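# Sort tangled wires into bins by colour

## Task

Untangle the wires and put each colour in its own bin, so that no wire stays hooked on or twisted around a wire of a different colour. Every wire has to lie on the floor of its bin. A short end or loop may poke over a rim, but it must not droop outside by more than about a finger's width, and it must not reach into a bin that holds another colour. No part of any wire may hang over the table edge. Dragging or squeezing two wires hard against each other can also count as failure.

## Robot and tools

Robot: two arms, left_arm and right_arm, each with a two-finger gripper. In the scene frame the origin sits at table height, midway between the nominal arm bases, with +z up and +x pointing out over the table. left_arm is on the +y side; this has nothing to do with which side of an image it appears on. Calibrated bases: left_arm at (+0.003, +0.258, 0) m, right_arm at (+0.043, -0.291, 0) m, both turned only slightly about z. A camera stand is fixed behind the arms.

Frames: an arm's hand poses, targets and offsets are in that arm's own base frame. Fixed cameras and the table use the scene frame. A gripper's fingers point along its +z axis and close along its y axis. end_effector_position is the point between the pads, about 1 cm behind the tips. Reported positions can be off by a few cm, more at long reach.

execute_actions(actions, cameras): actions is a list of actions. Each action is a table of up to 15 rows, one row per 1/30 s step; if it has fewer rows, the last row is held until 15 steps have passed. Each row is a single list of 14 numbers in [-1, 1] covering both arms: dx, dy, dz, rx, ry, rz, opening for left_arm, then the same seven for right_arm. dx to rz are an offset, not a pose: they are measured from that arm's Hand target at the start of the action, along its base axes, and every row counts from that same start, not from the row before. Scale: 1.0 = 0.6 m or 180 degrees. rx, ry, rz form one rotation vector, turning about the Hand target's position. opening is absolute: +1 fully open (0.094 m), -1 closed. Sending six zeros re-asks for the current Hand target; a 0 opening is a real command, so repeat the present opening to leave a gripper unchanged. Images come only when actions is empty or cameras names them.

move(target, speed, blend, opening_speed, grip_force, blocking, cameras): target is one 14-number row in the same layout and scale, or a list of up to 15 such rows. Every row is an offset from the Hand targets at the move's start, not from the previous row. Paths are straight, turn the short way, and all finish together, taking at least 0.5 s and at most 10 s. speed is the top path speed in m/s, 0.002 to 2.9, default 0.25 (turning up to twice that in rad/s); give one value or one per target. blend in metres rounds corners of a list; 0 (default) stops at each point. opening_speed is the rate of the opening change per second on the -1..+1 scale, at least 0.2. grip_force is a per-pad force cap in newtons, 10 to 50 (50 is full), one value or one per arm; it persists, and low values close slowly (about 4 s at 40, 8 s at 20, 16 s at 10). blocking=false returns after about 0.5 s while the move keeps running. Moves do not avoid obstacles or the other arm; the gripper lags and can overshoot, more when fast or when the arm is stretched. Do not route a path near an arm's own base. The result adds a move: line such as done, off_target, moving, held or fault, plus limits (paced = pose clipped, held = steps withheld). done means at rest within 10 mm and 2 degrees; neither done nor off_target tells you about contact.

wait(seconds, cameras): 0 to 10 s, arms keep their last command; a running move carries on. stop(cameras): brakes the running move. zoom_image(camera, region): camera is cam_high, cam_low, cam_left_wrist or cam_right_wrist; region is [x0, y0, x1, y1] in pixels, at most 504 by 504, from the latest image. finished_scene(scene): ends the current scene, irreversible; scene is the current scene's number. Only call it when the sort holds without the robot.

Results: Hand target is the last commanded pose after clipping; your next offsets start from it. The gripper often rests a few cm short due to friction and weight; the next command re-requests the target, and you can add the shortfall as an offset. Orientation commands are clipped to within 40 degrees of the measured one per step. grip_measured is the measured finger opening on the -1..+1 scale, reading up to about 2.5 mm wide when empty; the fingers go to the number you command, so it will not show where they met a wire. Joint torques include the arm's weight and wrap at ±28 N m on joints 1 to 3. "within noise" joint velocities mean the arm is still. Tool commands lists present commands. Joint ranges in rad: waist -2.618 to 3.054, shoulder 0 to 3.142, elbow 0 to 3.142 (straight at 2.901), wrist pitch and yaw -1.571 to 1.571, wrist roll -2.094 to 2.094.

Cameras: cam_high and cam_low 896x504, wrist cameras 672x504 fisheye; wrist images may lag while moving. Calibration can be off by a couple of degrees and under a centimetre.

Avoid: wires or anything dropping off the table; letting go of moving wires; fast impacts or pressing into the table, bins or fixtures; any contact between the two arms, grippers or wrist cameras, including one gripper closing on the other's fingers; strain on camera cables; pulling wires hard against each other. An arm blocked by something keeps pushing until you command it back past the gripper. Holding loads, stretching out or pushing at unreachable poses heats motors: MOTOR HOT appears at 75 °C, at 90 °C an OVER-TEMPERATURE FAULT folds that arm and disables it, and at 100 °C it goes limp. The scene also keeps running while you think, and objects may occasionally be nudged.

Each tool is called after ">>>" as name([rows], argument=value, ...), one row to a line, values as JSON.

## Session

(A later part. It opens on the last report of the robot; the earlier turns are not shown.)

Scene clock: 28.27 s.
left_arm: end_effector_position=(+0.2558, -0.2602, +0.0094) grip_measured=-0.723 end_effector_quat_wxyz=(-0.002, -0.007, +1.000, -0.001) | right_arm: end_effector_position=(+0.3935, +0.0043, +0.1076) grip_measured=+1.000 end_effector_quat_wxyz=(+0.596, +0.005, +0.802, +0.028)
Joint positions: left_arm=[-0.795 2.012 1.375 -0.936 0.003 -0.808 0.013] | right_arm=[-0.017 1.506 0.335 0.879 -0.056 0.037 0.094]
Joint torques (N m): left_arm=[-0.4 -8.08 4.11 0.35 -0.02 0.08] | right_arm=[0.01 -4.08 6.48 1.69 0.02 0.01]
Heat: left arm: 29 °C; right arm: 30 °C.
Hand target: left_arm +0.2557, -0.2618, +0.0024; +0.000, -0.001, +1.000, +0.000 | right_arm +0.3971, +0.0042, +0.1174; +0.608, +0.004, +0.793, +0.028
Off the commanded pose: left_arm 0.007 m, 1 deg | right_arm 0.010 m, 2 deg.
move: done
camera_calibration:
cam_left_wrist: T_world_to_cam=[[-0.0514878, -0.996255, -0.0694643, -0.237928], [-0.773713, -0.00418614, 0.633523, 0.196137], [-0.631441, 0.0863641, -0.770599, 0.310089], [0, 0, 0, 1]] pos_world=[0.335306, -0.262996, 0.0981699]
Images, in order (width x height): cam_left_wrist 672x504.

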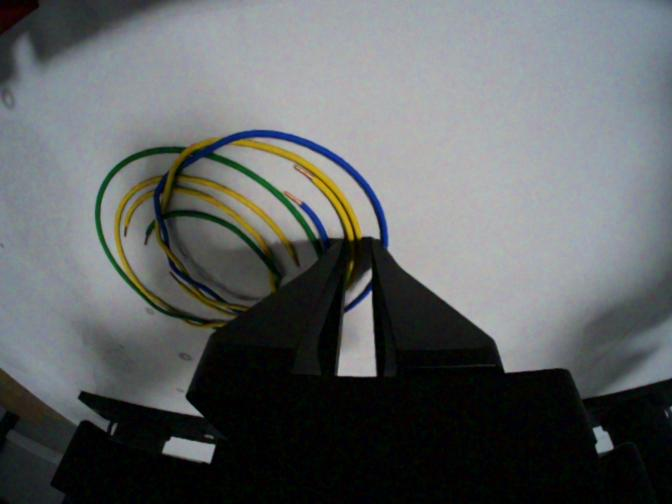

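>>> move(target=[0,0,-0.006,0,0,0,-0.72,0,0,0,0,0,0,1], speed=0.03)

>>> move(target=[0,0,-0.006,0,0,0,-0.72,0,0,0,0,0,0,1], speed=0.03, cameras=["cam_left_wrist"])

>>> zoom_image(camera="cam_left_wrist", region=[250, 150, 430, 310])

Scene clock: 29.20 s.
left_arm: end_effector_position=(+0.2564, -0.2608, +0.0080) grip_measured=-0.723 end_effector_quat_wxyz=(+0.000, -0.007, +1.000, -0.003) | right_arm: end_effector_position=(+0.3935, +0.0043, +0.1076) grip_measured=+1.000 end_effector_quat_wxyz=(+0.596, +0.005, +0.802, +0.028)
Joint positions: left_arm=[-0.795 2.012 1.369 -0.923 0.003 -0.808 0.013] | right_arm=[-0.017 1.506 0.335 0.879 -0.056 0.037 0.094]
Joint torques (N m): left_arm=[-0.42 -7.64 4.03 0.37 -0.02 0.07] | right_arm=[0.01 -4.08 6.49 1.69 0.02 0]
Heat: left arm: 29 °C; right arm: 30 °C.
Hand target: left_arm +0.2558, -0.2618, -0.0012; +0.000, -0.001, +1.000, +0.000 | right_arm +0.3971, +0.0042, +0.1174; +0.608, +0.004, +0.793, +0.028
Off the commanded pose: left_arm 0.009 m, 1 deg | right_arm 0.010 m, 2 deg.
move: done

Scene clock: 29.90 s.
left_arm: end_effector_position=(+0.2570, -0.2614, +0.0073) grip_measured=-0.723 end_effector_quat_wxyz=(+0.001, -0.007, +1.000, -0.004) | right_arm: end_effector_position=(+0.3935, +0.0043, +0.1076) grip_measured=+1.000 end_effector_quat_wxyz=(+0.596, +0.005, +0.802, +0.028)
Joint positions: left_arm=[-0.795 2.014 1.369 -0.919 0.003 -0.808 0.013] | right_arm=[-0.017 1.506 0.335 0.879 -0.056 0.037 0.094]
Joint torques (N m): left_arm=[-0.4 -7.41 3.45 0.45 -0.02 0.08] | right_arm=[0.01 -4.07 6.49 1.67 0.01 0]
Heat: left arm: 29 °C; right arm: 30 °C.
Hand target: left_arm +0.2558, -0.2618, -0.0047; +0.000, -0.001, +1.000, +0.000 | right_arm +0.3971, +0.0042, +0.1174; +0.608, +0.004, +0.793, +0.028
Off the commanded pose: left_arm 0.012 m, 1 deg | right_arm 0.010 m, 2 deg.
move: off_target (left_arm)
camera_calibration:
cam_left_wrist: T_world_to_cam=[[-0.051079, -0.996659, -0.0637337, -0.239502], [-0.777433, -0.000377084, 0.628965, 0.200386], [-0.626888, 0.0816756, -0.774816, 0.307004], [0, 0, 0, 1]] pos_world=[0.33601, -0.263701, 0.0965718]
Images, in order (width x height): cam_left_wrist 672x504.

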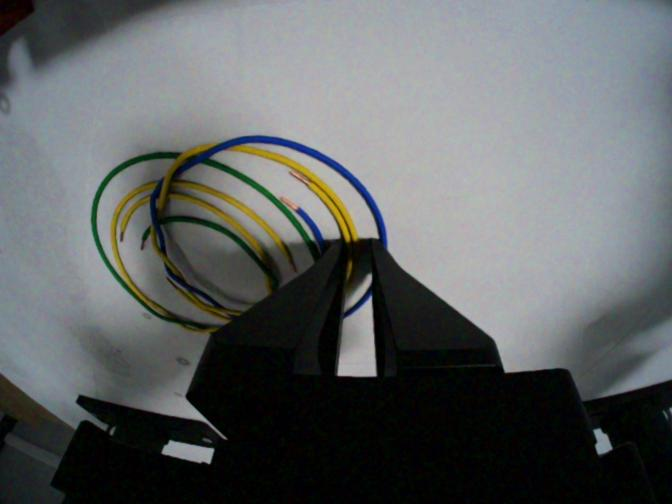

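Scaled by 2.800 from the camera's 672x504 image, which has a finer 960x720 frame.

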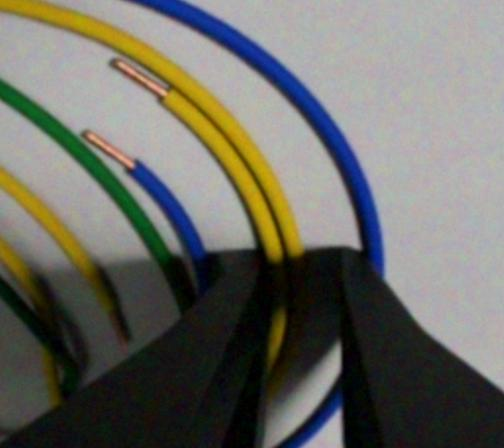

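>>> move(target=[0,0,0.004,0,0,0,-0.72,0,0,0,0,0,0,1], speed=0.03, grip_force=[12,50])

>>> move(target=[0,0,0,0,0,0,-0.84,0,0,0,0,0,0,1], opening_speed=0.3, cameras=["cam_left_wrist"])

>>> zoom_image(camera="cam_left_wrist", region=[250, 150, 430, 310])

Scene clock: 30.77 s.
left_arm: end_effector_position=(+0.2570, -0.2614, +0.0073) grip_measured=-0.723 end_effector_quat_wxyz=(+0.001, -0.007, +1.000, -0.004) | right_arm: end_effector_position=(+0.3935, +0.0043, +0.1076) grip_measured=+1.000 end_effector_quat_wxyz=(+0.596, +0.005, +0.802, +0.028)
Joint positions: left_arm=[-0.795 2.014 1.369 -0.919 0.003 -0.808 0.013] | right_arm=[-0.017 1.506 0.335 0.879 -0.056 0.037 0.094]
Joint torques (N m): left_arm=[-0.42 -7.66 3.85 0.36 -0.02 0.08] | right_arm=[0.02 -4.11 6.48 1.68 0.02 0]
Heat: left arm: 29 °C; right arm: 30 °C.
Hand target: left_arm +0.2558, -0.2618, -0.0023; +0.000, -0.001, +1.000, +0.000 | right_arm +0.3971, +0.0042, +0.1174; +0.608, +0.004, +0.793, +0.028
Off the commanded pose: left_arm 0.010 m, 1 deg | right_arm 0.010 m, 2 deg.
grip_force (N): 12, 50
move: done

Scene clock: 31.87 s.
left_arm: end_effector_position=(+0.2569, -0.2614, +0.0073) grip_measured=-0.837 end_effector_quat_wxyz=(+0.001, -0.007, +1.000, -0.004) | right_arm: end_effector_position=(+0.3935, +0.0043, +0.1076) grip_measured=+1.000 end_effector_quat_wxyz=(+0.596, +0.005, +0.802, +0.028)
Joint positions: left_arm=[-0.795 2.014 1.369 -0.92 0.003 -0.808 0.008] | right_arm=[-0.017 1.506 0.335 0.879 -0.056 0.037 0.094]
Joint torques (N m): left_arm=[-0.42 -7.66 3.85 0.36 -0.02 0.08] | right_arm=[-0.01 -4.04 6.45 1.68 0.01 0.01]
Heat: left arm: 29 °C; right arm: 30 °C.
Hand target: left_arm +0.2558, -0.2619, -0.0023; +0.000, -0.001, +1.000, +0.000 | right_arm +0.3971, +0.0042, +0.1174; +0.608, +0.004, +0.793, +0.028
Off the commanded pose: left_arm 0.010 m, 1 deg | right_arm 0.010 m, 2 deg.
grip_force (N): 12, 50
move: done
camera_calibration:
cam_left_wrist: T_world_to_cam=[[-0.0510601, -0.996643, -0.0639913, -0.239479], [-0.777257, -0.000577362, 0.629183, 0.200253], [-0.627108, 0.0818638, -0.774619, 0.307108], [0, 0, 0, 1]] pos_world=[0.33601, -0.2637, 0.0965717]
Images, in order (width x height): cam_left_wrist 672x504.

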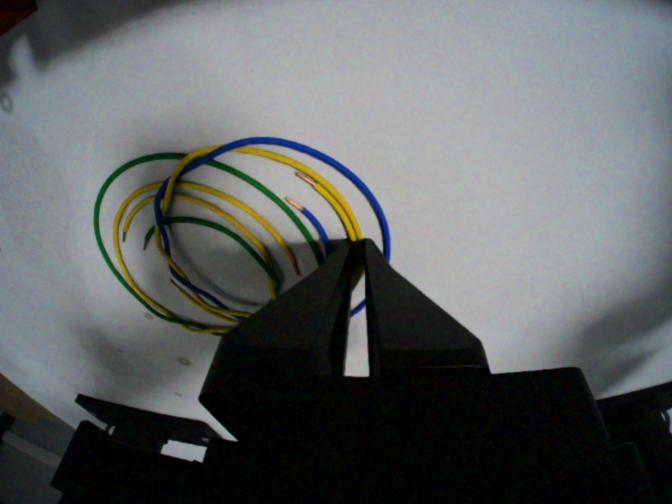

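Scaled by 2.800 from the camera's 672x504 image, which has a finer 960x720 frame.

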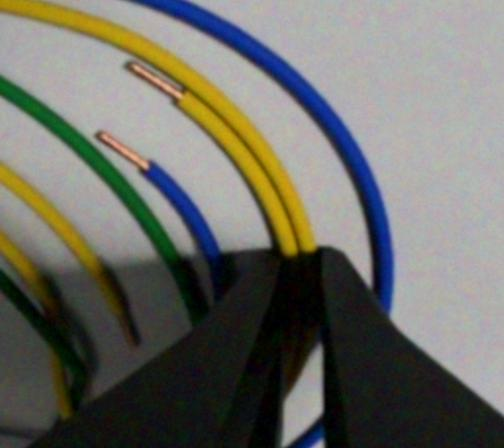

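>>> move(target=[0,0,0,0,0,0,-0.92,0,0,0,0,0,0,1], opening_speed=0.3, cameras=["cam_left_wrist"])

>>> zoom_image(camera="cam_left_wrist", region=[300, 200, 410, 310])

Scene clock: 32.53 s.
left_arm: end_effector_position=(+0.2569, -0.2614, +0.0073) grip_measured=-0.880 end_effector_quat_wxyz=(+0.001, -0.007, +1.000, -0.004) | right_arm: end_effector_position=(+0.3935, +0.0043, +0.1076) grip_measured=+1.000 end_effector_quat_wxyz=(+0.596, +0.005, +0.802, +0.028)
Joint positions: left_arm=[-0.795 2.014 1.369 -0.92 0.003 -0.808 0.006] | right_arm=[-0.017 1.506 0.335 0.879 -0.056 0.037 0.094]
Joint torques (N m): left_arm=[-0.4 -7.65 3.84 0.37 -0.04 0.08] | right_arm=[0.01 -4.08 6.48 1.68 0.01 0.01]
Heat: left arm: 29 °C; right arm: 30 °C.
Hand target: left_arm +0.2558, -0.2619, -0.0023; +0.000, -0.001, +1.000, +0.000 | right_arm +0.3971, +0.0042, +0.1174; +0.608, +0.004, +0.793, +0.028
Off the commanded pose: left_arm 0.010 m, 1 deg | right_arm 0.010 m, 2 deg.
grip_force (N): 12, 50
move: done
camera_calibration:
cam_left_wrist: T_world_to_cam=[[-0.0510601, -0.996643, -0.0639913, -0.239479], [-0.777257, -0.000577362, 0.629183, 0.200253], [-0.627108, 0.0818638, -0.774619, 0.307108], [0, 0, 0, 1]] pos_world=[0.33601, -0.2637, 0.0965717]
Images, in order (width x height): cam_left_wrist 672x504.

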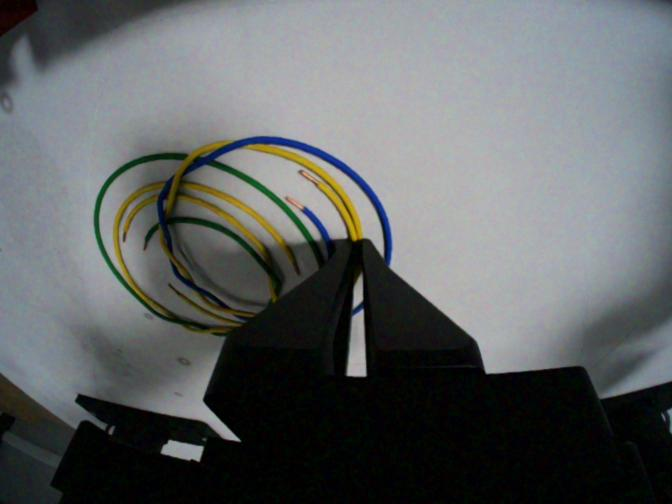

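Scaled by 4.582 from the camera's 672x504 image, which has a finer 960x720 frame.

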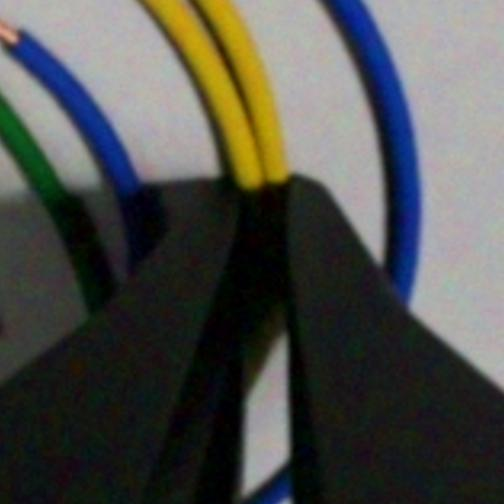

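>>> move(target=[0,0,0.1,0,0,0,-0.93,0,0,0,0,0,0,1], speed=0.05, cameras=["cam_left_wrist"])

>>> zoom_image(camera="cam_left_wrist", region=[90, 80, 430, 320])

Scene clock: 34.53 s.
left_arm: end_effector_position=(+0.2499, -0.2542, +0.0340) grip_measured=-0.916 end_effector_quat_wxyz=(-0.023, -0.006, +1.000, +0.021) | right_arm: end_effector_position=(+0.3935, +0.0043, +0.1076) grip_measured=+1.000 end_effector_quat_wxyz=(+0.596, +0.005, +0.802, +0.028)
Joint positions: left_arm=[-0.795 2.004 1.466 -1.094 0.003 -0.808 0.004] | right_arm=[-0.017 1.506 0.335 0.879 -0.056 0.037 0.094]
Joint torques (N m): left_arm=[-0.42 -13.11 7.54 -0.17 -0.02 0.07] | right_arm=[0.02 -4.04 6.5 1.69 0.02 0.01]
Heat: left arm: 29 °C; right arm: 30 °C.
Hand target: left_arm +0.2558, -0.2618, +0.0577; +0.000, -0.001, +1.000, +0.000 | right_arm +0.3971, +0.0042, +0.1174; +0.608, +0.004, +0.793, +0.028
Off the commanded pose: left_arm 0.026 m, 4 deg | right_arm 0.010 m, 2 deg.
grip_force (N): 12, 50
move: off_target (left_arm)
camera_calibration:
cam_left_wrist: T_world_to_cam=[[-0.0555833, -0.99241, -0.109698, -0.227212], [-0.746462, -0.0316628, 0.664674, 0.161236], [-0.663102, 0.11883, -0.739036, 0.339838], [0, 0, 0, 1]] pos_world=[0.333075, -0.260765, 0.119058]
Images, in order (width x height): cam_left_wrist 672x504.

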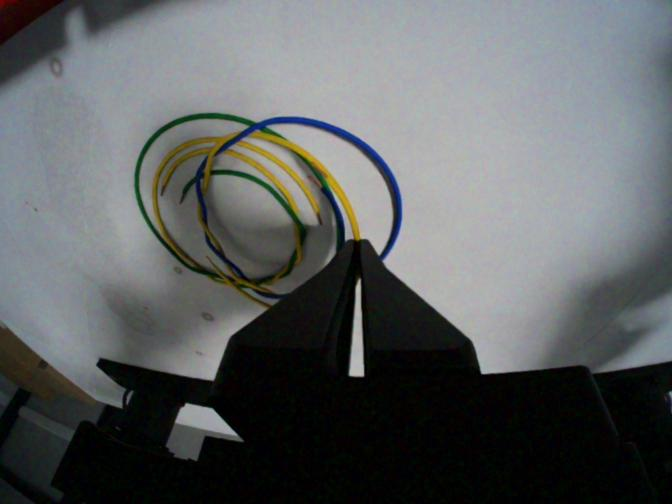

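Scaled by 1.482 from the camera's 672x504 image, which has a finer 960x720 frame.

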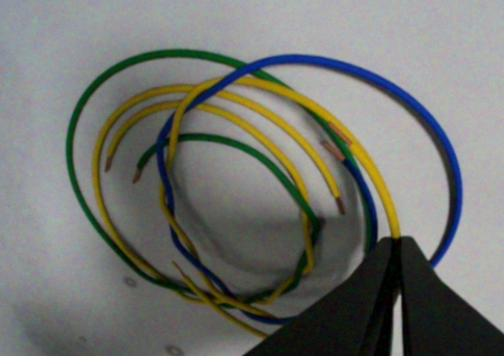

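>>> move(target=[0,0,0.06,0,0,0,-0.95,0,0,0,0,0,0,1], speed=0.05, cameras=["cam_left_wrist","cam_high"])

>>> zoom_image(camera="cam_left_wrist", region=[90, 60, 430, 320])

Scene clock: 36.03 s.
left_arm: end_effector_position=(+0.2514, -0.2557, +0.0689) grip_measured=-0.916 end_effector_quat_wxyz=(-0.023, -0.006, +0.999, +0.022) | right_arm: end_effector_position=(+0.3935, +0.0043, +0.1075) grip_measured=+1.000 end_effector_quat_wxyz=(+0.596, +0.005, +0.802, +0.028)
Joint positions: left_arm=[-0.795 1.984 1.579 -1.229 0.003 -0.808 0.004] | right_arm=[-0.017 1.506 0.335 0.878 -0.056 0.037 0.094]
Joint torques (N m): left_arm=[-0.4 -13.19 7.77 -0.22 -0.02 0.07] | right_arm=[0.03 -4.08 6.5 1.69 0.02 0.01]
Heat: left arm: 30 °C; right arm: 30 °C.
Hand target: left_arm +0.2558, -0.2618, +0.0937; +0.000, -0.001, +1.000, +0.000 | right_arm +0.3971, +0.0042, +0.1173; +0.608, +0.004, +0.794, +0.028
Off the commanded pose: left_arm 0.026 m, 4 deg | right_arm 0.010 m, 2 deg.
grip_force (N): 12, 50
move: off_target (left_arm)
camera_calibration:
cam_left_wrist: T_world_to_cam=[[-0.0557586, -0.992198, -0.111512, -0.224592], [-0.745252, -0.0329661, 0.665967, 0.138374], [-0.664447, 0.120238, -0.737599, 0.367483], [0, 0, 0, 1]] pos_world=[0.334774, -0.262463, 0.153858]
Images, in order (width x height): cam_high 896x504, cam_left_wrist 672x504.

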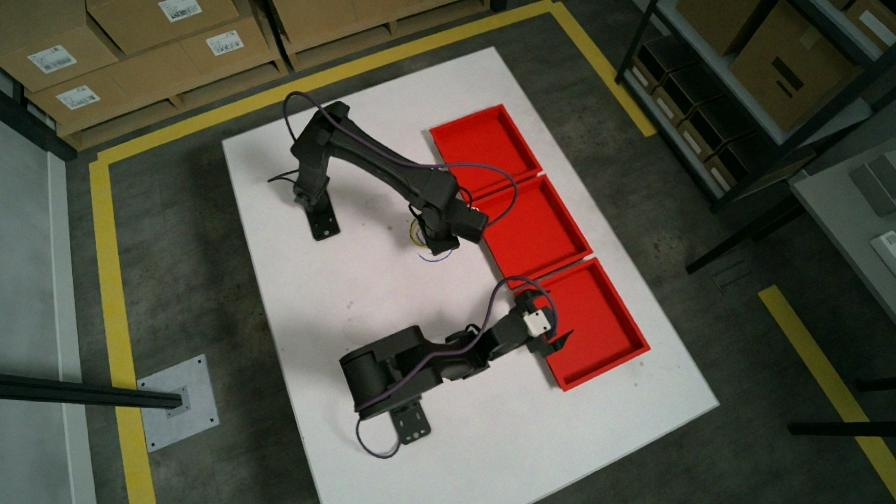

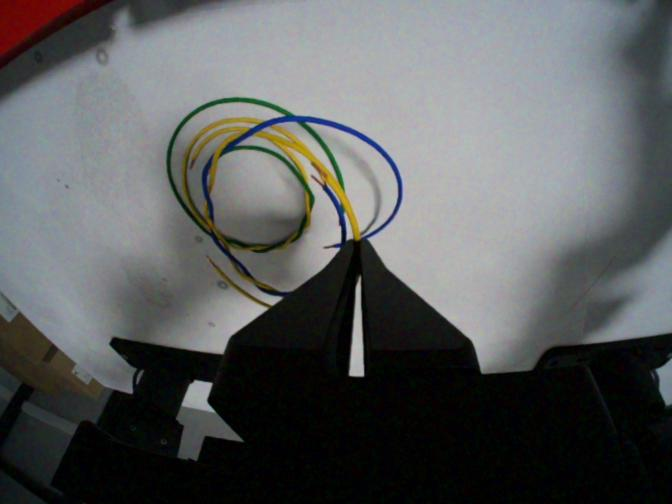

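Scaled by 1.482 from the camera's 672x504 image, which has a finer 960x720 frame.

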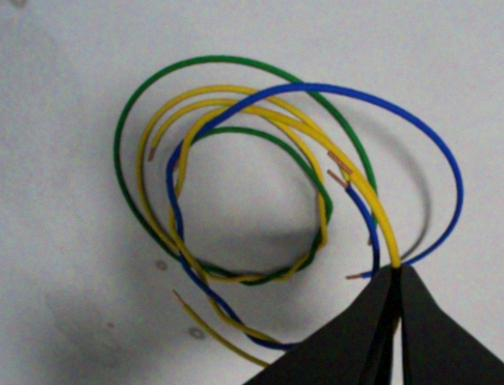

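>>> move(target=[0,0,0.13,0,0,0,-0.95,0,0,0,0,0,0,1], speed=0.06, cameras=["cam_left_wrist","cam_low"])

>>> zoom_image(camera="cam_left_wrist", region=[130, 60, 470, 320])

>>> zoom_image(camera="cam_low", region=[380, 180, 520, 290])

Scene clock: 38.17 s.
left_arm: end_effector_position=(+0.2555, -0.2599, +0.1586) grip_measured=-0.916 end_effector_quat_wxyz=(-0.012, -0.006, +1.000, +0.010) | right_arm: end_effector_position=(+0.3935, +0.0043, +0.1075) grip_measured=+1.000 end_effector_quat_wxyz=(+0.596, +0.005, +0.802, +0.028)
Joint positions: left_arm=[-0.795 1.978 1.929 -1.552 0.003 -0.808 0.004] | right_arm=[-0.017 1.506 0.335 0.878 -0.056 0.037 0.094]
Joint torques (N m): left_arm=[-0.4 -10.19 7.68 -0.13 -0.02 0.08] | right_arm=[-0.01 -4.05 6.49 1.69 0.02 0.02]
Heat: left arm: 31 °C; right arm: 30 °C.
Hand target: left_arm +0.2558, -0.2618, +0.1716; +0.000, -0.001, +1.000, +0.000 | right_arm +0.3971, +0.0042, +0.1173; +0.608, +0.004, +0.794, +0.028
Off the commanded pose: left_arm 0.013 m, 2 deg | right_arm 0.010 m, 2 deg.
grip_force (N): 12, 50
move: off_target (left_arm)
camera_calibration:
cam_left_wrist: T_world_to_cam=[[-0.053391, -0.994624, -0.0887251, -0.223381], [-0.760878, -0.0170209, 0.648671, 0.0923984], [-0.646695, 0.102142, -0.755879, 0.430518], [0, 0, 0, 1]] pos_world=[0.336791, -0.264581, 0.245664]
Images, in order (width x height): cam_low 896x504, cam_left_wrist 672x504.

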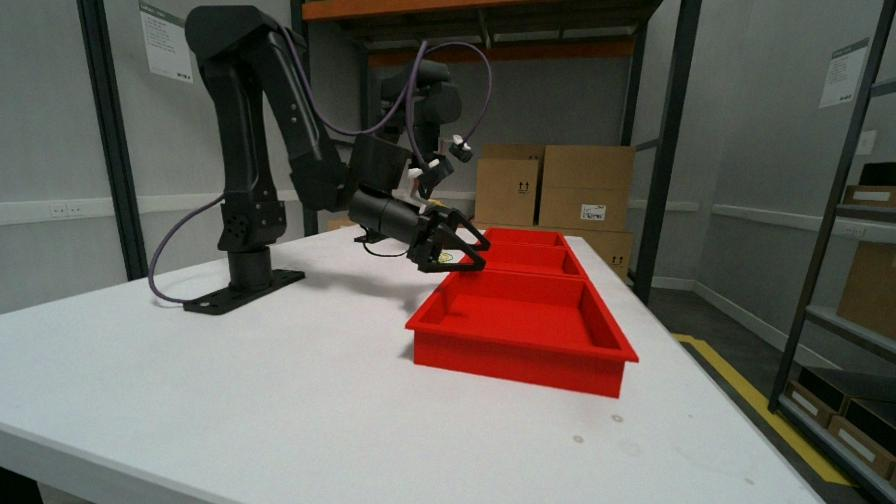

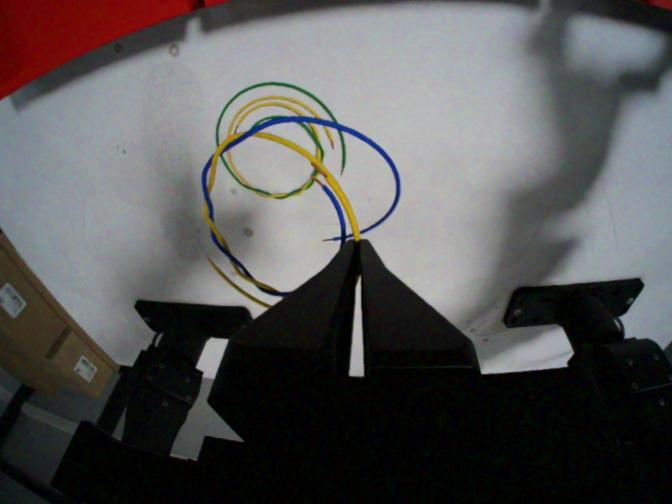

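Scaled by 1.482 from the camera's 672x504 image, which has a finer 960x720 frame.

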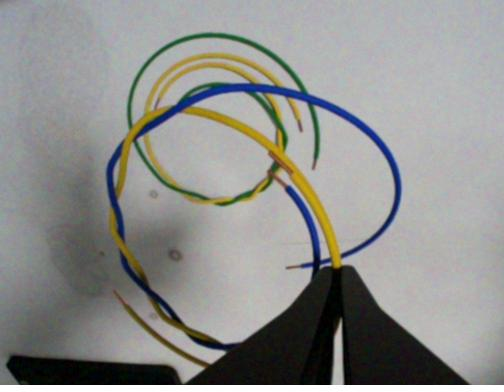

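Scaled by 3.600.

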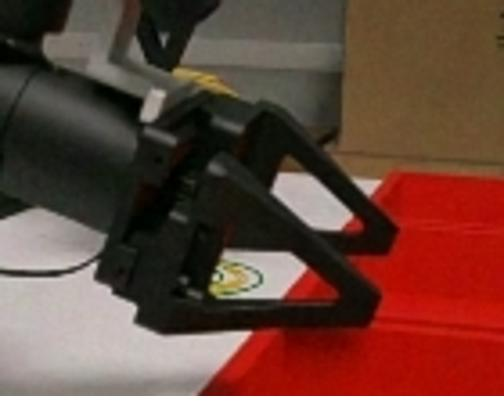

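>>> move(target=[-0.025,-0.165,0,0,0,-0.5,-0.95,0,0,0,0,0,0,1], speed=0.12, cameras=["cam_left_wrist","cam_high"])

>>> zoom_image(camera="cam_left_wrist", region=[130, 60, 470, 320])

Scene clock: 47.20 s.
left_arm: end_effector_position=(+0.2404, -0.3570, +0.1702) grip_measured=-0.916 end_effector_quat_wxyz=(+0.046, +0.701, +0.712, -0.010) | right_arm: end_effector_position=(+0.3935, +0.0043, +0.1075) grip_measured=+1.000 end_effector_quat_wxyz=(+0.596, +0.005, +0.802, +0.028)
Joint positions: left_arm=[-0.98 2.17 2.265 -1.572 0.002 0.575 0.004] | right_arm=[-0.017 1.506 0.335 0.878 -0.056 0.037 0.094]
Joint torques (N m): left_arm=[-0.46 -9.14 7.76 0.13 -0.02 0.11] | right_arm=[0.02 -4.08 6.45 1.68 0.02 -0.01]
Heat: left arm: 31 °C; right arm: 31 °C.
Hand target: left_arm +0.2408, -0.3609, +0.1716; +0.000, +0.706, +0.708, +0.000 | right_arm +0.3971, +0.0042, +0.1173; +0.608, +0.004, +0.794, +0.028
Off the commanded pose: left_arm 0.004 m, 5 deg | right_arm 0.010 m, 2 deg.
joint sent to its limit (left arm) — joint 4 (wrist pitch), lower limit. The joint targets are off in orientation, not in position.
grip_force (N): 12, 50
move: off_target (left_arm)
camera_calibration:
cam_left_wrist: T_world_to_cam=[[-0.991324, 0.040652, -0.124997, 0.281565], [-0.0376824, 0.823157, 0.566562, 0.21183], [0.125924, 0.566357, -0.814483, 0.429326], [0, 0, 0, 1]] pos_world=[0.233042, -0.428968, 0.264859]
Images, in order (width x height): cam_high 896x504, cam_left_wrist 672x504.

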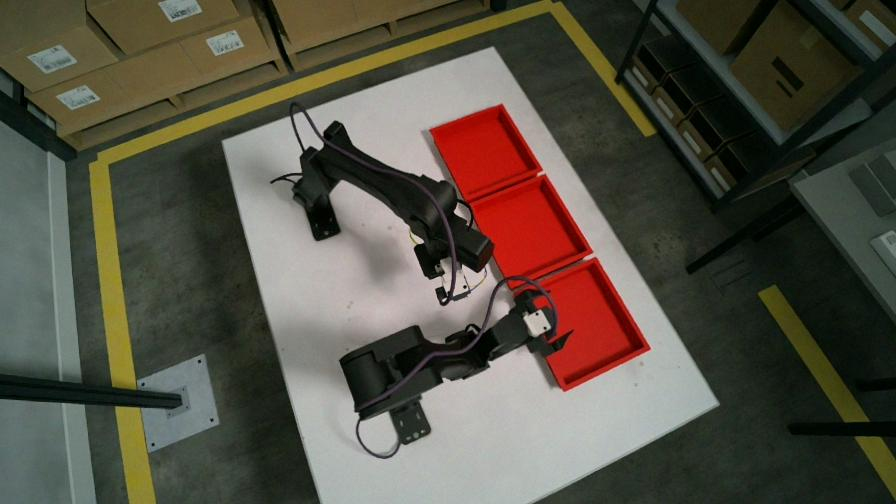

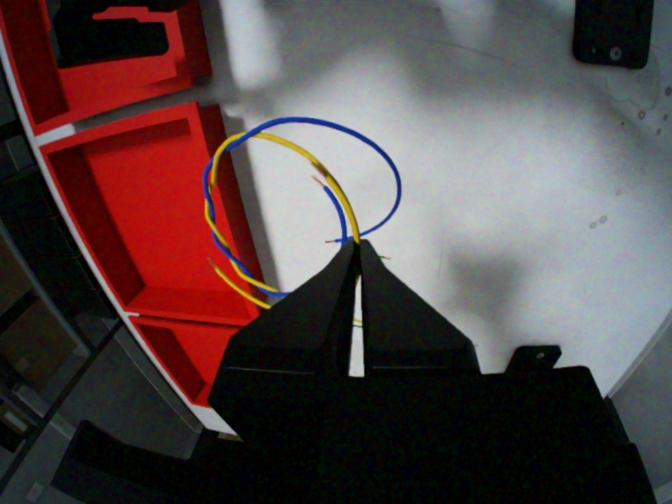

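Scaled by 1.482 from the camera's 672x504 image, which has a finer 960x720 frame.

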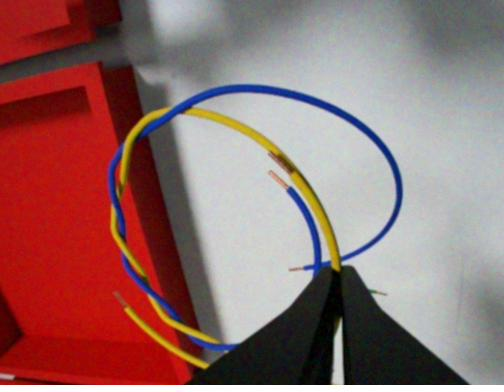

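>>> move(target=[0,0,-0.273,0,0,0,-0.95,0,0,0,0,0,0,1], speed=0.08, cameras=["cam_left_wrist","cam_low"])

>>> zoom_image(camera="cam_left_wrist", region=[130, 60, 470, 320])

Scene clock: 50.00 s.
left_arm: end_effector_position=(+0.2412, -0.3577, +0.0159) grip_measured=-0.916 end_effector_quat_wxyz=(-0.001, +0.702, +0.712, +0.000) | right_arm: end_effector_position=(+0.3935, +0.0043, +0.1075) grip_measured=+1.000 end_effector_quat_wxyz=(+0.596, +0.005, +0.802, +0.028)
Joint positions: left_arm=[-0.98 2.253 1.785 -1.105 0.001 0.576 0.004] | right_arm=[-0.017 1.506 0.335 0.878 -0.056 0.037 0.094]
Joint torques (N m): left_arm=[-0.47 -10.14 4.45 0.34 -0.01 0.08] | right_arm=[0.01 -4.1 6.52 1.68 0.01 0.01]
Heat: left arm: 31 °C; right arm: 31 °C.
Hand target: left_arm +0.2408, -0.3608, +0.0079; +0.000, +0.706, +0.708, +0.000 | right_arm +0.3971, +0.0042, +0.1173; +0.608, +0.004, +0.794, +0.028
Off the commanded pose: left_arm 0.009 m, 1 deg | right_arm 0.010 m, 2 deg.
grip_force (N): 12, 50
move: done
camera_calibration:
cam_left_wrist: T_world_to_cam=[[-0.996381, 0.0498847, -0.0688228, 0.266656], [-0.00488514, 0.774731, 0.632272, 0.273563], [0.0848598, 0.63032, -0.771684, 0.336128], [0, 0, 0, 1]] pos_world=[0.238503, -0.437108, 0.10477]
Images, in order (width x height): cam_low 896x504, cam_left_wrist 672x504.

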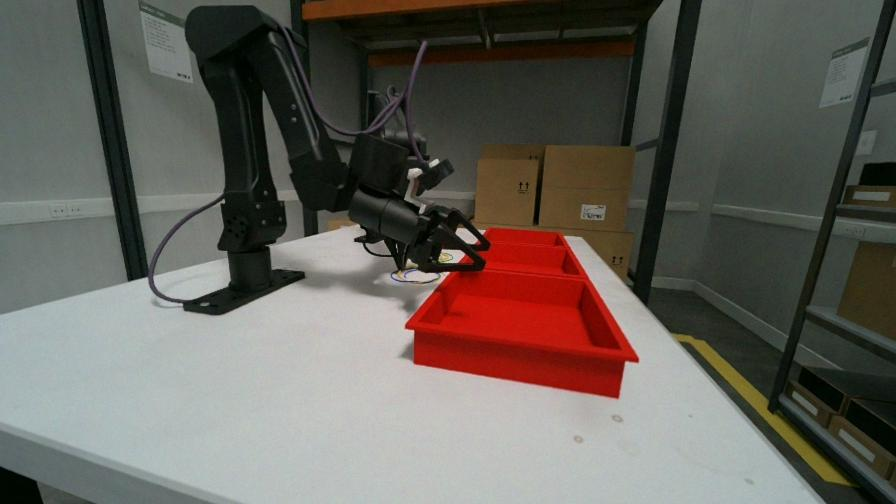

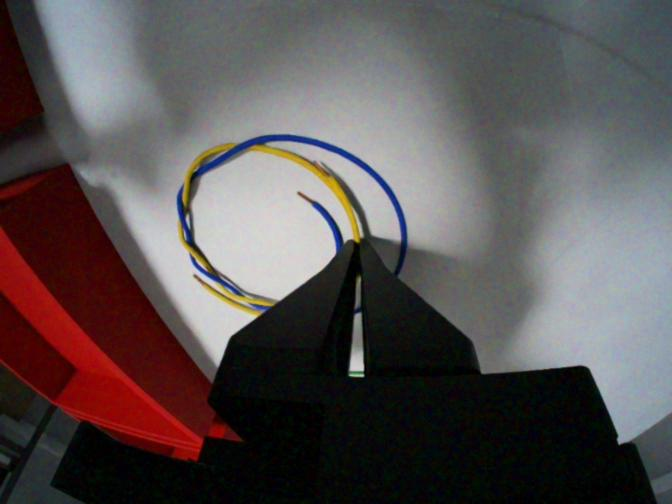

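Scaled by 1.482 from the camera's 672x504 image, which has a finer 960x720 frame.

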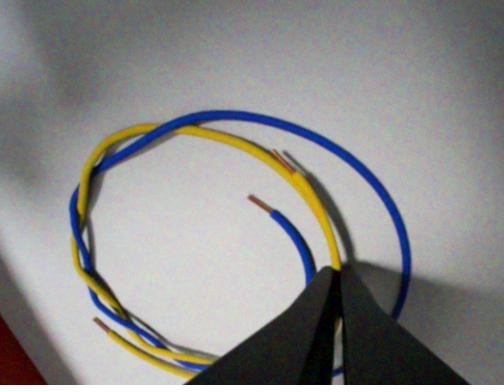

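>>> move(target=[0,0,-0.013,0,0,0,-0.95,0,0,0,0,0,0,1], speed=0.04)

>>> move(target=[0,0,0,0,0,0,-0.78,0,0,0,0,0,0,1], opening_speed=0.3, cameras=["cam_left_wrist"])

>>> zoom_image(camera="cam_left_wrist", region=[130, 60, 470, 320])

Scene clock: 51.00 s.
left_arm: end_effector_position=(+0.2421, -0.3591, +0.0121) grip_measured=-0.916 end_effector_quat_wxyz=(+0.004, +0.702, +0.712, -0.001) | right_arm: end_effector_position=(+0.3935, +0.0043, +0.1075) grip_measured=+1.000 end_effector_quat_wxyz=(+0.596, +0.005, +0.802, +0.028)
Joint positions: left_arm=[-0.98 2.253 1.77 -1.079 0 0.576 0.004] | right_arm=[-0.017 1.506 0.335 0.878 -0.056 0.037 0.094]
Joint torques (N m): left_arm=[-0.46 -9.51 4.22 0.37 -0.01 0.09] | right_arm=[0.01 -4.12 6.49 1.68 0.01 0.01]
Heat: left arm: 32 °C; right arm: 31 °C.
Hand target: left_arm +0.2408, -0.3608, +0.0001; +0.000, +0.706, +0.708, +0.001 | right_arm +0.3971, +0.0042, +0.1174; +0.608, +0.004, +0.794, +0.028
Off the commanded pose: left_arm 0.012 m, 1 deg | right_arm 0.010 m, 2 deg.
grip_force (N): 12, 50
move: off_target (left_arm)

Scene clock: 51.77 s.
left_arm: end_effector_position=(+0.2423, -0.3593, +0.0121) grip_measured=-0.783 end_effector_quat_wxyz=(+0.004, +0.702, +0.712, -0.001) | right_arm: end_effector_position=(+0.3935, +0.0043, +0.1075) grip_measured=+1.000 end_effector_quat_wxyz=(+0.596, +0.005, +0.802, +0.028)
Joint positions: left_arm=[-0.98 2.253 1.77 -1.078 0 0.577 0.01] | right_arm=[-0.017 1.506 0.335 0.878 -0.056 0.037 0.094]
Joint torques (N m): left_arm=[-0.39 -9.52 4.25 0.37 -0.01 0.09] | right_arm=[0.01 -4.11 6.48 1.68 0.02 0.02]
Heat: left arm: 32 °C; right arm: 31 °C.
Hand target: left_arm +0.2408, -0.3609, +0.0001; +0.000, +0.706, +0.708, +0.000 | right_arm +0.3971, +0.0042, +0.1174; +0.608, +0.004, +0.794, +0.028
Off the commanded pose: left_arm 0.012 m, 1 deg | right_arm 0.010 m, 2 deg.
grip_force (N): 12, 50
move: off_target (left_arm)
camera_calibration:
cam_left_wrist: T_world_to_cam=[[-0.995871, 0.0496367, -0.0760099, 0.267481], [-0.00879093, 0.780619, 0.624945, 0.28033], [0.090355, 0.623032, -0.77696, 0.330169], [0, 0, 0, 1]] pos_world=[0.239008, -0.437814, 0.101668]
Images, in order (width x height): cam_left_wrist 672x504.

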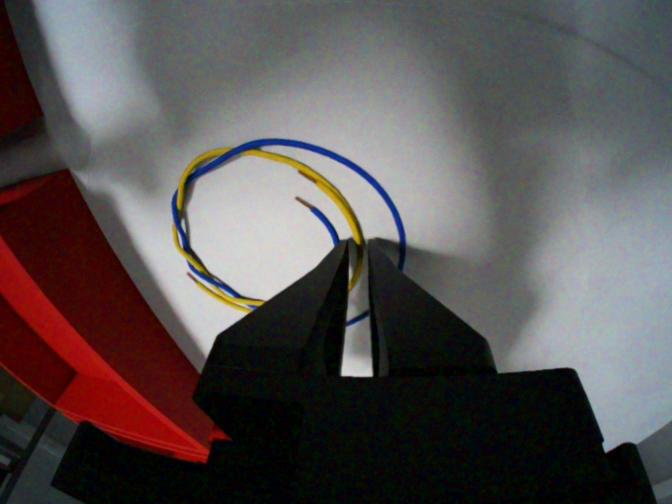

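Scaled by 1.482 from the camera's 672x504 image, which has a finer 960x720 frame.

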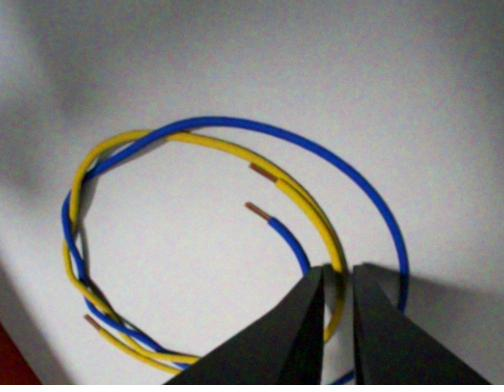

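>>> move([
  [0,0,0.1,0,0,0,-0.7,0,0,0,0,0,0,1],
  [0.05,-0.017,0.21,-0.222,0,0,0,0,0,0,0,0,0,1],
], speed=[0.05,0.15], grip_force=[50,50], blend=[0.02,0], cameras=["cam_left_wrist","cam_high"])

>>> zoom_image(camera="cam_left_wrist", region=[230, 145, 450, 320])

Scene clock: 56.90 s.
left_arm: end_effector_position=(+0.2709, -0.3683, +0.1054) grip_measured=-0.003 end_effector_quat_wxyz=(+0.213, +0.665, +0.678, -0.232) | right_arm: end_effector_position=(+0.3935, +0.0043, +0.1075) grip_measured=+1.000 end_effector_quat_wxyz=(+0.596, +0.005, +0.802, +0.028)
Joint positions: left_arm=[-0.762 1.884 1.417 -0.642 0.462 0.679 0.047] | right_arm=[-0.017 1.506 0.335 0.878 -0.056 0.037 0.094]
Joint torques (N m): left_arm=[0.25 -13.04 4.77 1.12 0.41 0] | right_arm=[-0.01 -4.1 6.49 1.68 0.01 0.01]
Heat: left arm: 33 °C; right arm: 31 °C.
Hand target: left_arm +0.2708, -0.3711, +0.1261; +0.242, +0.664, +0.665, -0.241 | right_arm +0.3971, +0.0042, +0.1174; +0.608, +0.004, +0.794, +0.028
Off the commanded pose: left_arm 0.021 m, 4 deg | right_arm 0.010 m, 2 deg.
move: off_target (left_arm); target 2's new opening was sent with left_arm's hand 0.021 m and 4 deg from that target
camera_calibration:
cam_left_wrist: T_world_to_cam=[[-0.997918, 0.000403026, -0.0644931, 0.284641], [-0.0023352, 0.999099, 0.0423765, 0.369432], [0.0644521, 0.0424389, -0.997018, 0.222187], [0, 0, 0, 1]] pos_world=[0.270591, -0.378643, 0.224226]
Images, in order (width x height): cam_high 896x504, cam_left_wrist 672x504.

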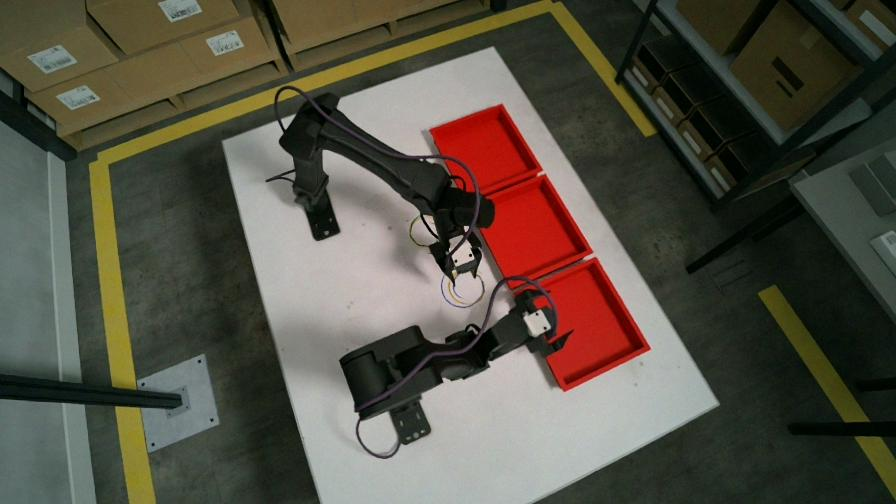

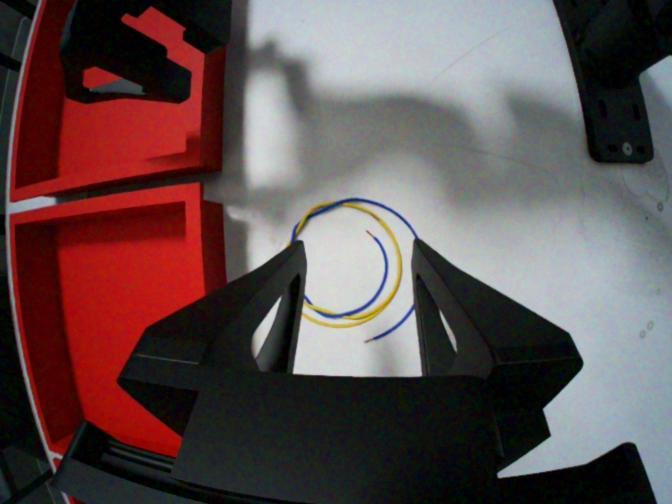

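Scaled by 2.291 from the camera's 672x504 image, which has a finer 960x720 frame.

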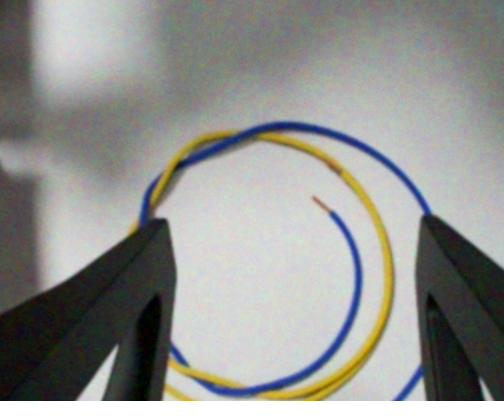

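>>> move(target=[-0.052,0.022,-0.09,-0.1,0,0,-0.7,0,0,0,0,0,0,1], speed=0.1, cameras=["cam_left_wrist","cam_low"])

>>> zoom_image(camera="cam_left_wrist", region=[230, 145, 450, 320])

Scene clock: 62.03 s.
left_arm: end_effector_position=(+0.2396, -0.3565, +0.0586) grip_measured=-0.697 end_effector_quat_wxyz=(+0.325, +0.620, +0.631, -0.334) | right_arm: end_effector_position=(+0.3935, +0.0043, +0.1075) grip_measured=+1.000 end_effector_quat_wxyz=(+0.596, +0.005, +0.802, +0.028)
Joint positions: left_arm=[-0.716 1.793 0.842 0.14 0.675 0.558 0.014] | right_arm=[-0.017 1.506 0.335 0.878 -0.056 0.037 0.094]
Joint torques (N m): left_arm=[0.39 -9.84 4.05 1.45 0.44 -0.08] | right_arm=[0.03 -4.11 6.49 1.68 0.02 0]
Heat: left arm: 33 °C; right arm: 31 °C.
Hand target: left_arm +0.2397, -0.3579, +0.0722; +0.342, +0.618, +0.619, -0.342 | right_arm +0.3971, +0.0042, +0.1174; +0.608, +0.004, +0.794, +0.028
Off the commanded pose: left_arm 0.014 m, 3 deg | right_arm 0.010 m, 2 deg.
move: off_target (left_arm)
camera_calibration:
cam_left_wrist: T_world_to_cam=[[-0.9968, -0.0299941, -0.0740999, 0.239918], [-0.00786345, 0.959236, -0.282498, 0.365743], [0.0795525, -0.281012, -0.956402, 0.0556214], [0, 0, 0, 1]] pos_world=[0.237602, -0.328007, 0.174296]
Images, in order (width x height): cam_low 896x504, cam_left_wrist 672x504.

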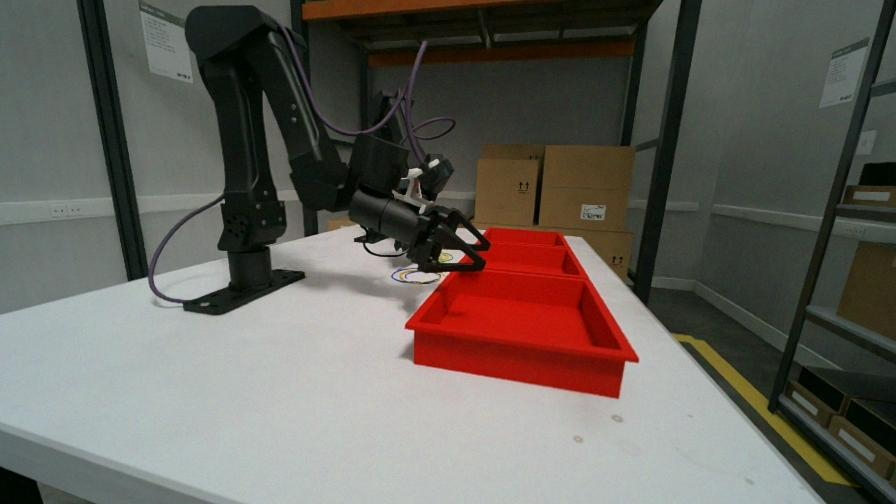

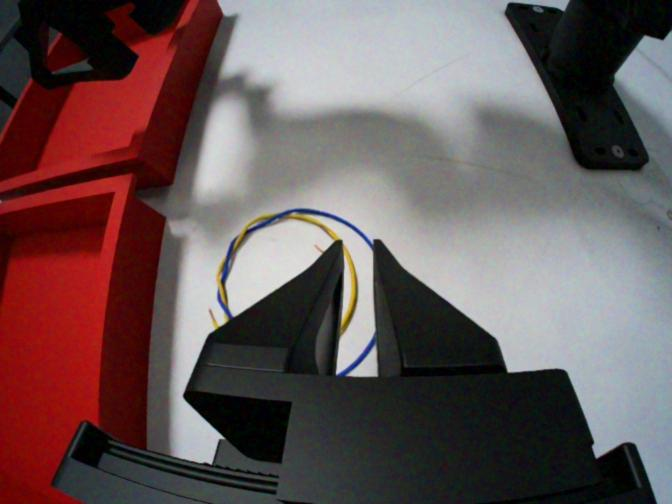

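Scaled by 2.291 from the camera's 672x504 image, which has a finer 960x720 frame.

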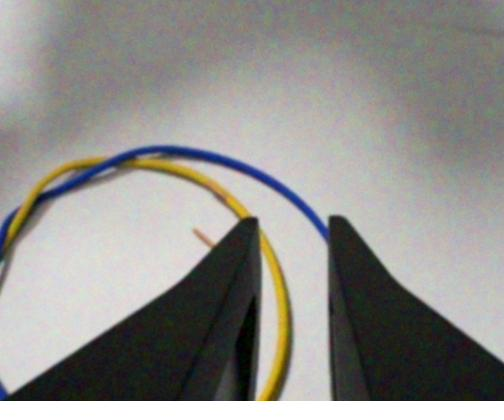

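>>> move(target=[0,0,-0.07,0,0,0,-0.7,0,0,0,0,0,0,1], speed=0.05, cameras=["cam_left_wrist"])

>>> zoom_image(camera="cam_left_wrist", region=[260, 145, 450, 320])

Scene clock: 63.77 s.
left_arm: end_effector_position=(+0.2411, -0.3581, +0.0325) grip_measured=-0.697 end_effector_quat_wxyz=(+0.342, +0.621, +0.622, -0.333) | right_arm: end_effector_position=(+0.3935, +0.0043, +0.1075) grip_measured=+1.000 end_effector_quat_wxyz=(+0.596, +0.005, +0.802, +0.028)
Joint positions: left_arm=[-0.716 1.88 0.784 0.325 0.676 0.558 0.014] | right_arm=[-0.017 1.506 0.335 0.878 -0.056 0.037 0.094]
Joint torques (N m): left_arm=[0.4 -6.64 3.73 1.53 0.41 -0.09] | right_arm=[-0.02 -4.08 6.5 1.68 0.02 0.01]
Heat: left arm: 33 °C; right arm: 31 °C.
Hand target: left_arm +0.2395, -0.3578, +0.0300; +0.342, +0.618, +0.619, -0.342 | right_arm +0.3971, +0.0042, +0.1174; +0.608, +0.004, +0.794, +0.028
Off the commanded pose: left_arm 0.003 m, 1 deg | right_arm 0.010 m, 2 deg.
move: done
camera_calibration:
cam_left_wrist: T_world_to_cam=[[-0.994227, -0.0315687, -0.102552, 0.239253], [0.00156584, 0.951371, -0.308043, 0.355551], [0.107289, -0.306425, -0.945829, 0.0140015], [0, 0, 0, 1]] pos_world=[0.235813, -0.326418, 0.147304]
Images, in order (width x height): cam_left_wrist 672x504.

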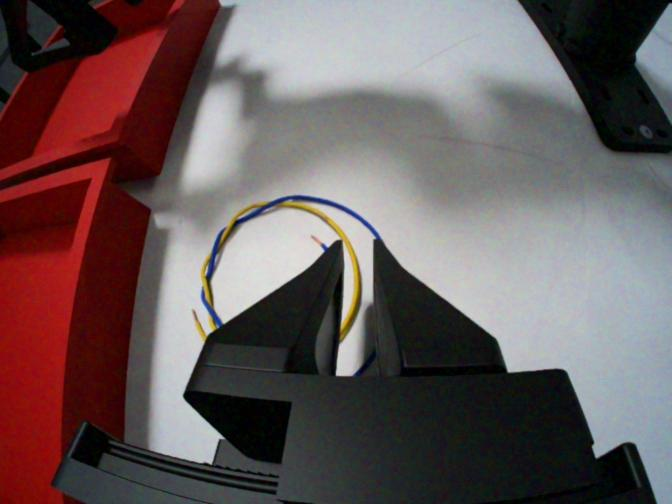

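Scaled by 2.653 from the camera's 672x504 image, which has a finer 960x720 frame.

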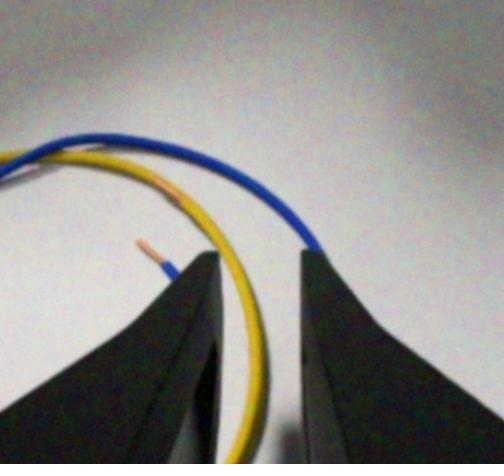

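>>> move(target=[0,0,-0.03,0,0,0,-0.7,0,0,0,0,0,0,1], speed=0.04)

>>> move(target=[0,0,-0.008,0,0,0,-0.7,0,0,0,0,0,0,1], speed=0.03, cameras=["cam_left_wrist"])

>>> zoom_image(camera="cam_left_wrist", region=[280, 185, 430, 320])

Scene clock: 65.03 s.
left_arm: end_effector_position=(+0.2415, -0.3584, +0.0147) grip_measured=-0.697 end_effector_quat_wxyz=(+0.342, +0.621, +0.621, -0.334) | right_arm: end_effector_position=(+0.3935, +0.0043, +0.1075) grip_measured=+1.000 end_effector_quat_wxyz=(+0.596, +0.005, +0.802, +0.028)
Joint positions: left_arm=[-0.716 1.944 0.769 0.405 0.676 0.558 0.014] | right_arm=[-0.017 1.506 0.335 0.878 -0.056 0.037 0.094]
Joint torques (N m): left_arm=[0.39 -6.78 3.44 1.51 0.41 -0.09] | right_arm=[-0.01 -4.08 6.5 1.68 0 0.01]
Heat: left arm: 33 °C; right arm: 31 °C.
Hand target: left_arm +0.2396, -0.3579, +0.0121; +0.342, +0.618, +0.619, -0.342 | right_arm +0.3971, +0.0042, +0.1174; +0.608, +0.004, +0.794, +0.028
Off the commanded pose: left_arm 0.003 m, 1 deg | right_arm 0.010 m, 2 deg.
move: done

Scene clock: 65.93 s.
left_arm: end_effector_position=(+0.2425, -0.3593, +0.0115) grip_measured=-0.697 end_effector_quat_wxyz=(+0.344, +0.621, +0.620, -0.333) | right_arm: end_effector_position=(+0.3935, +0.0043, +0.1075) grip_measured=+1.000 end_effector_quat_wxyz=(+0.596, +0.005, +0.802, +0.028)
Joint positions: left_arm=[-0.716 1.96 0.769 0.425 0.676 0.558 0.014] | right_arm=[-0.017 1.506 0.335 0.878 -0.056 0.037 0.094]
Joint torques (N m): left_arm=[0.39 -6.74 3.14 1.53 0.41 -0.09] | right_arm=[-0.01 -4.1 6.5 1.68 0.02 0]
Heat: left arm: 33 °C; right arm: 31 °C.
Hand target: left_arm +0.2396, -0.3579, +0.0073; +0.342, +0.618, +0.619, -0.342 | right_arm +0.3971, +0.0042, +0.1174; +0.608, +0.004, +0.794, +0.028
Off the commanded pose: left_arm 0.005 m, 1 deg | right_arm 0.010 m, 2 deg.
move: done
camera_calibration:
cam_left_wrist: T_world_to_cam=[[-0.993805, -0.0317507, -0.106508, 0.238201], [0.00305316, 0.950163, -0.311739, 0.349532], [0.111098, -0.310133, -0.94418, -0.00860839], [0, 0, 0, 1]] pos_world=[0.236614, -0.327219, 0.126205]
Images, in order (width x height): cam_left_wrist 672x504.

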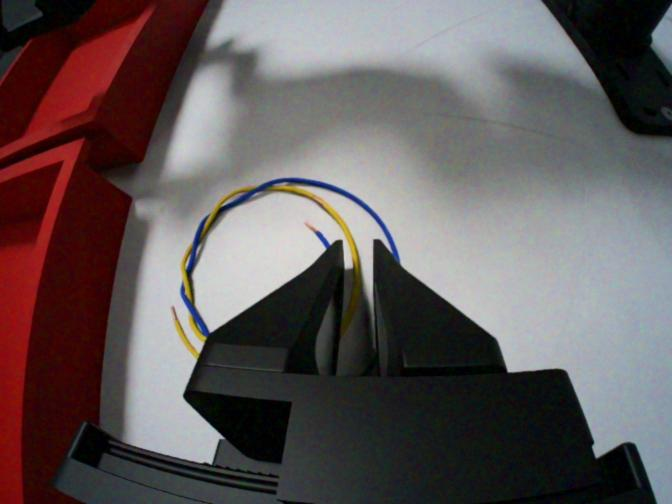

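Scaled by 3.360 from the camera's 672x504 image, which has a finer 960x720 frame.

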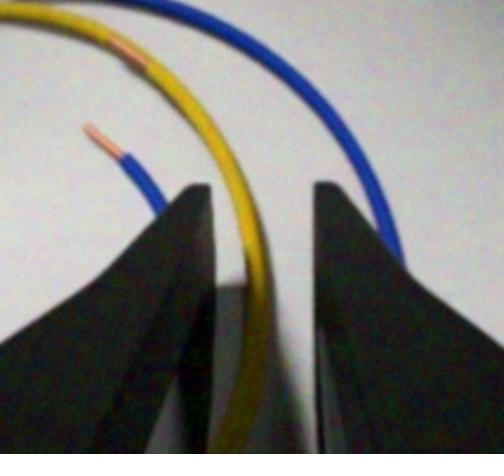

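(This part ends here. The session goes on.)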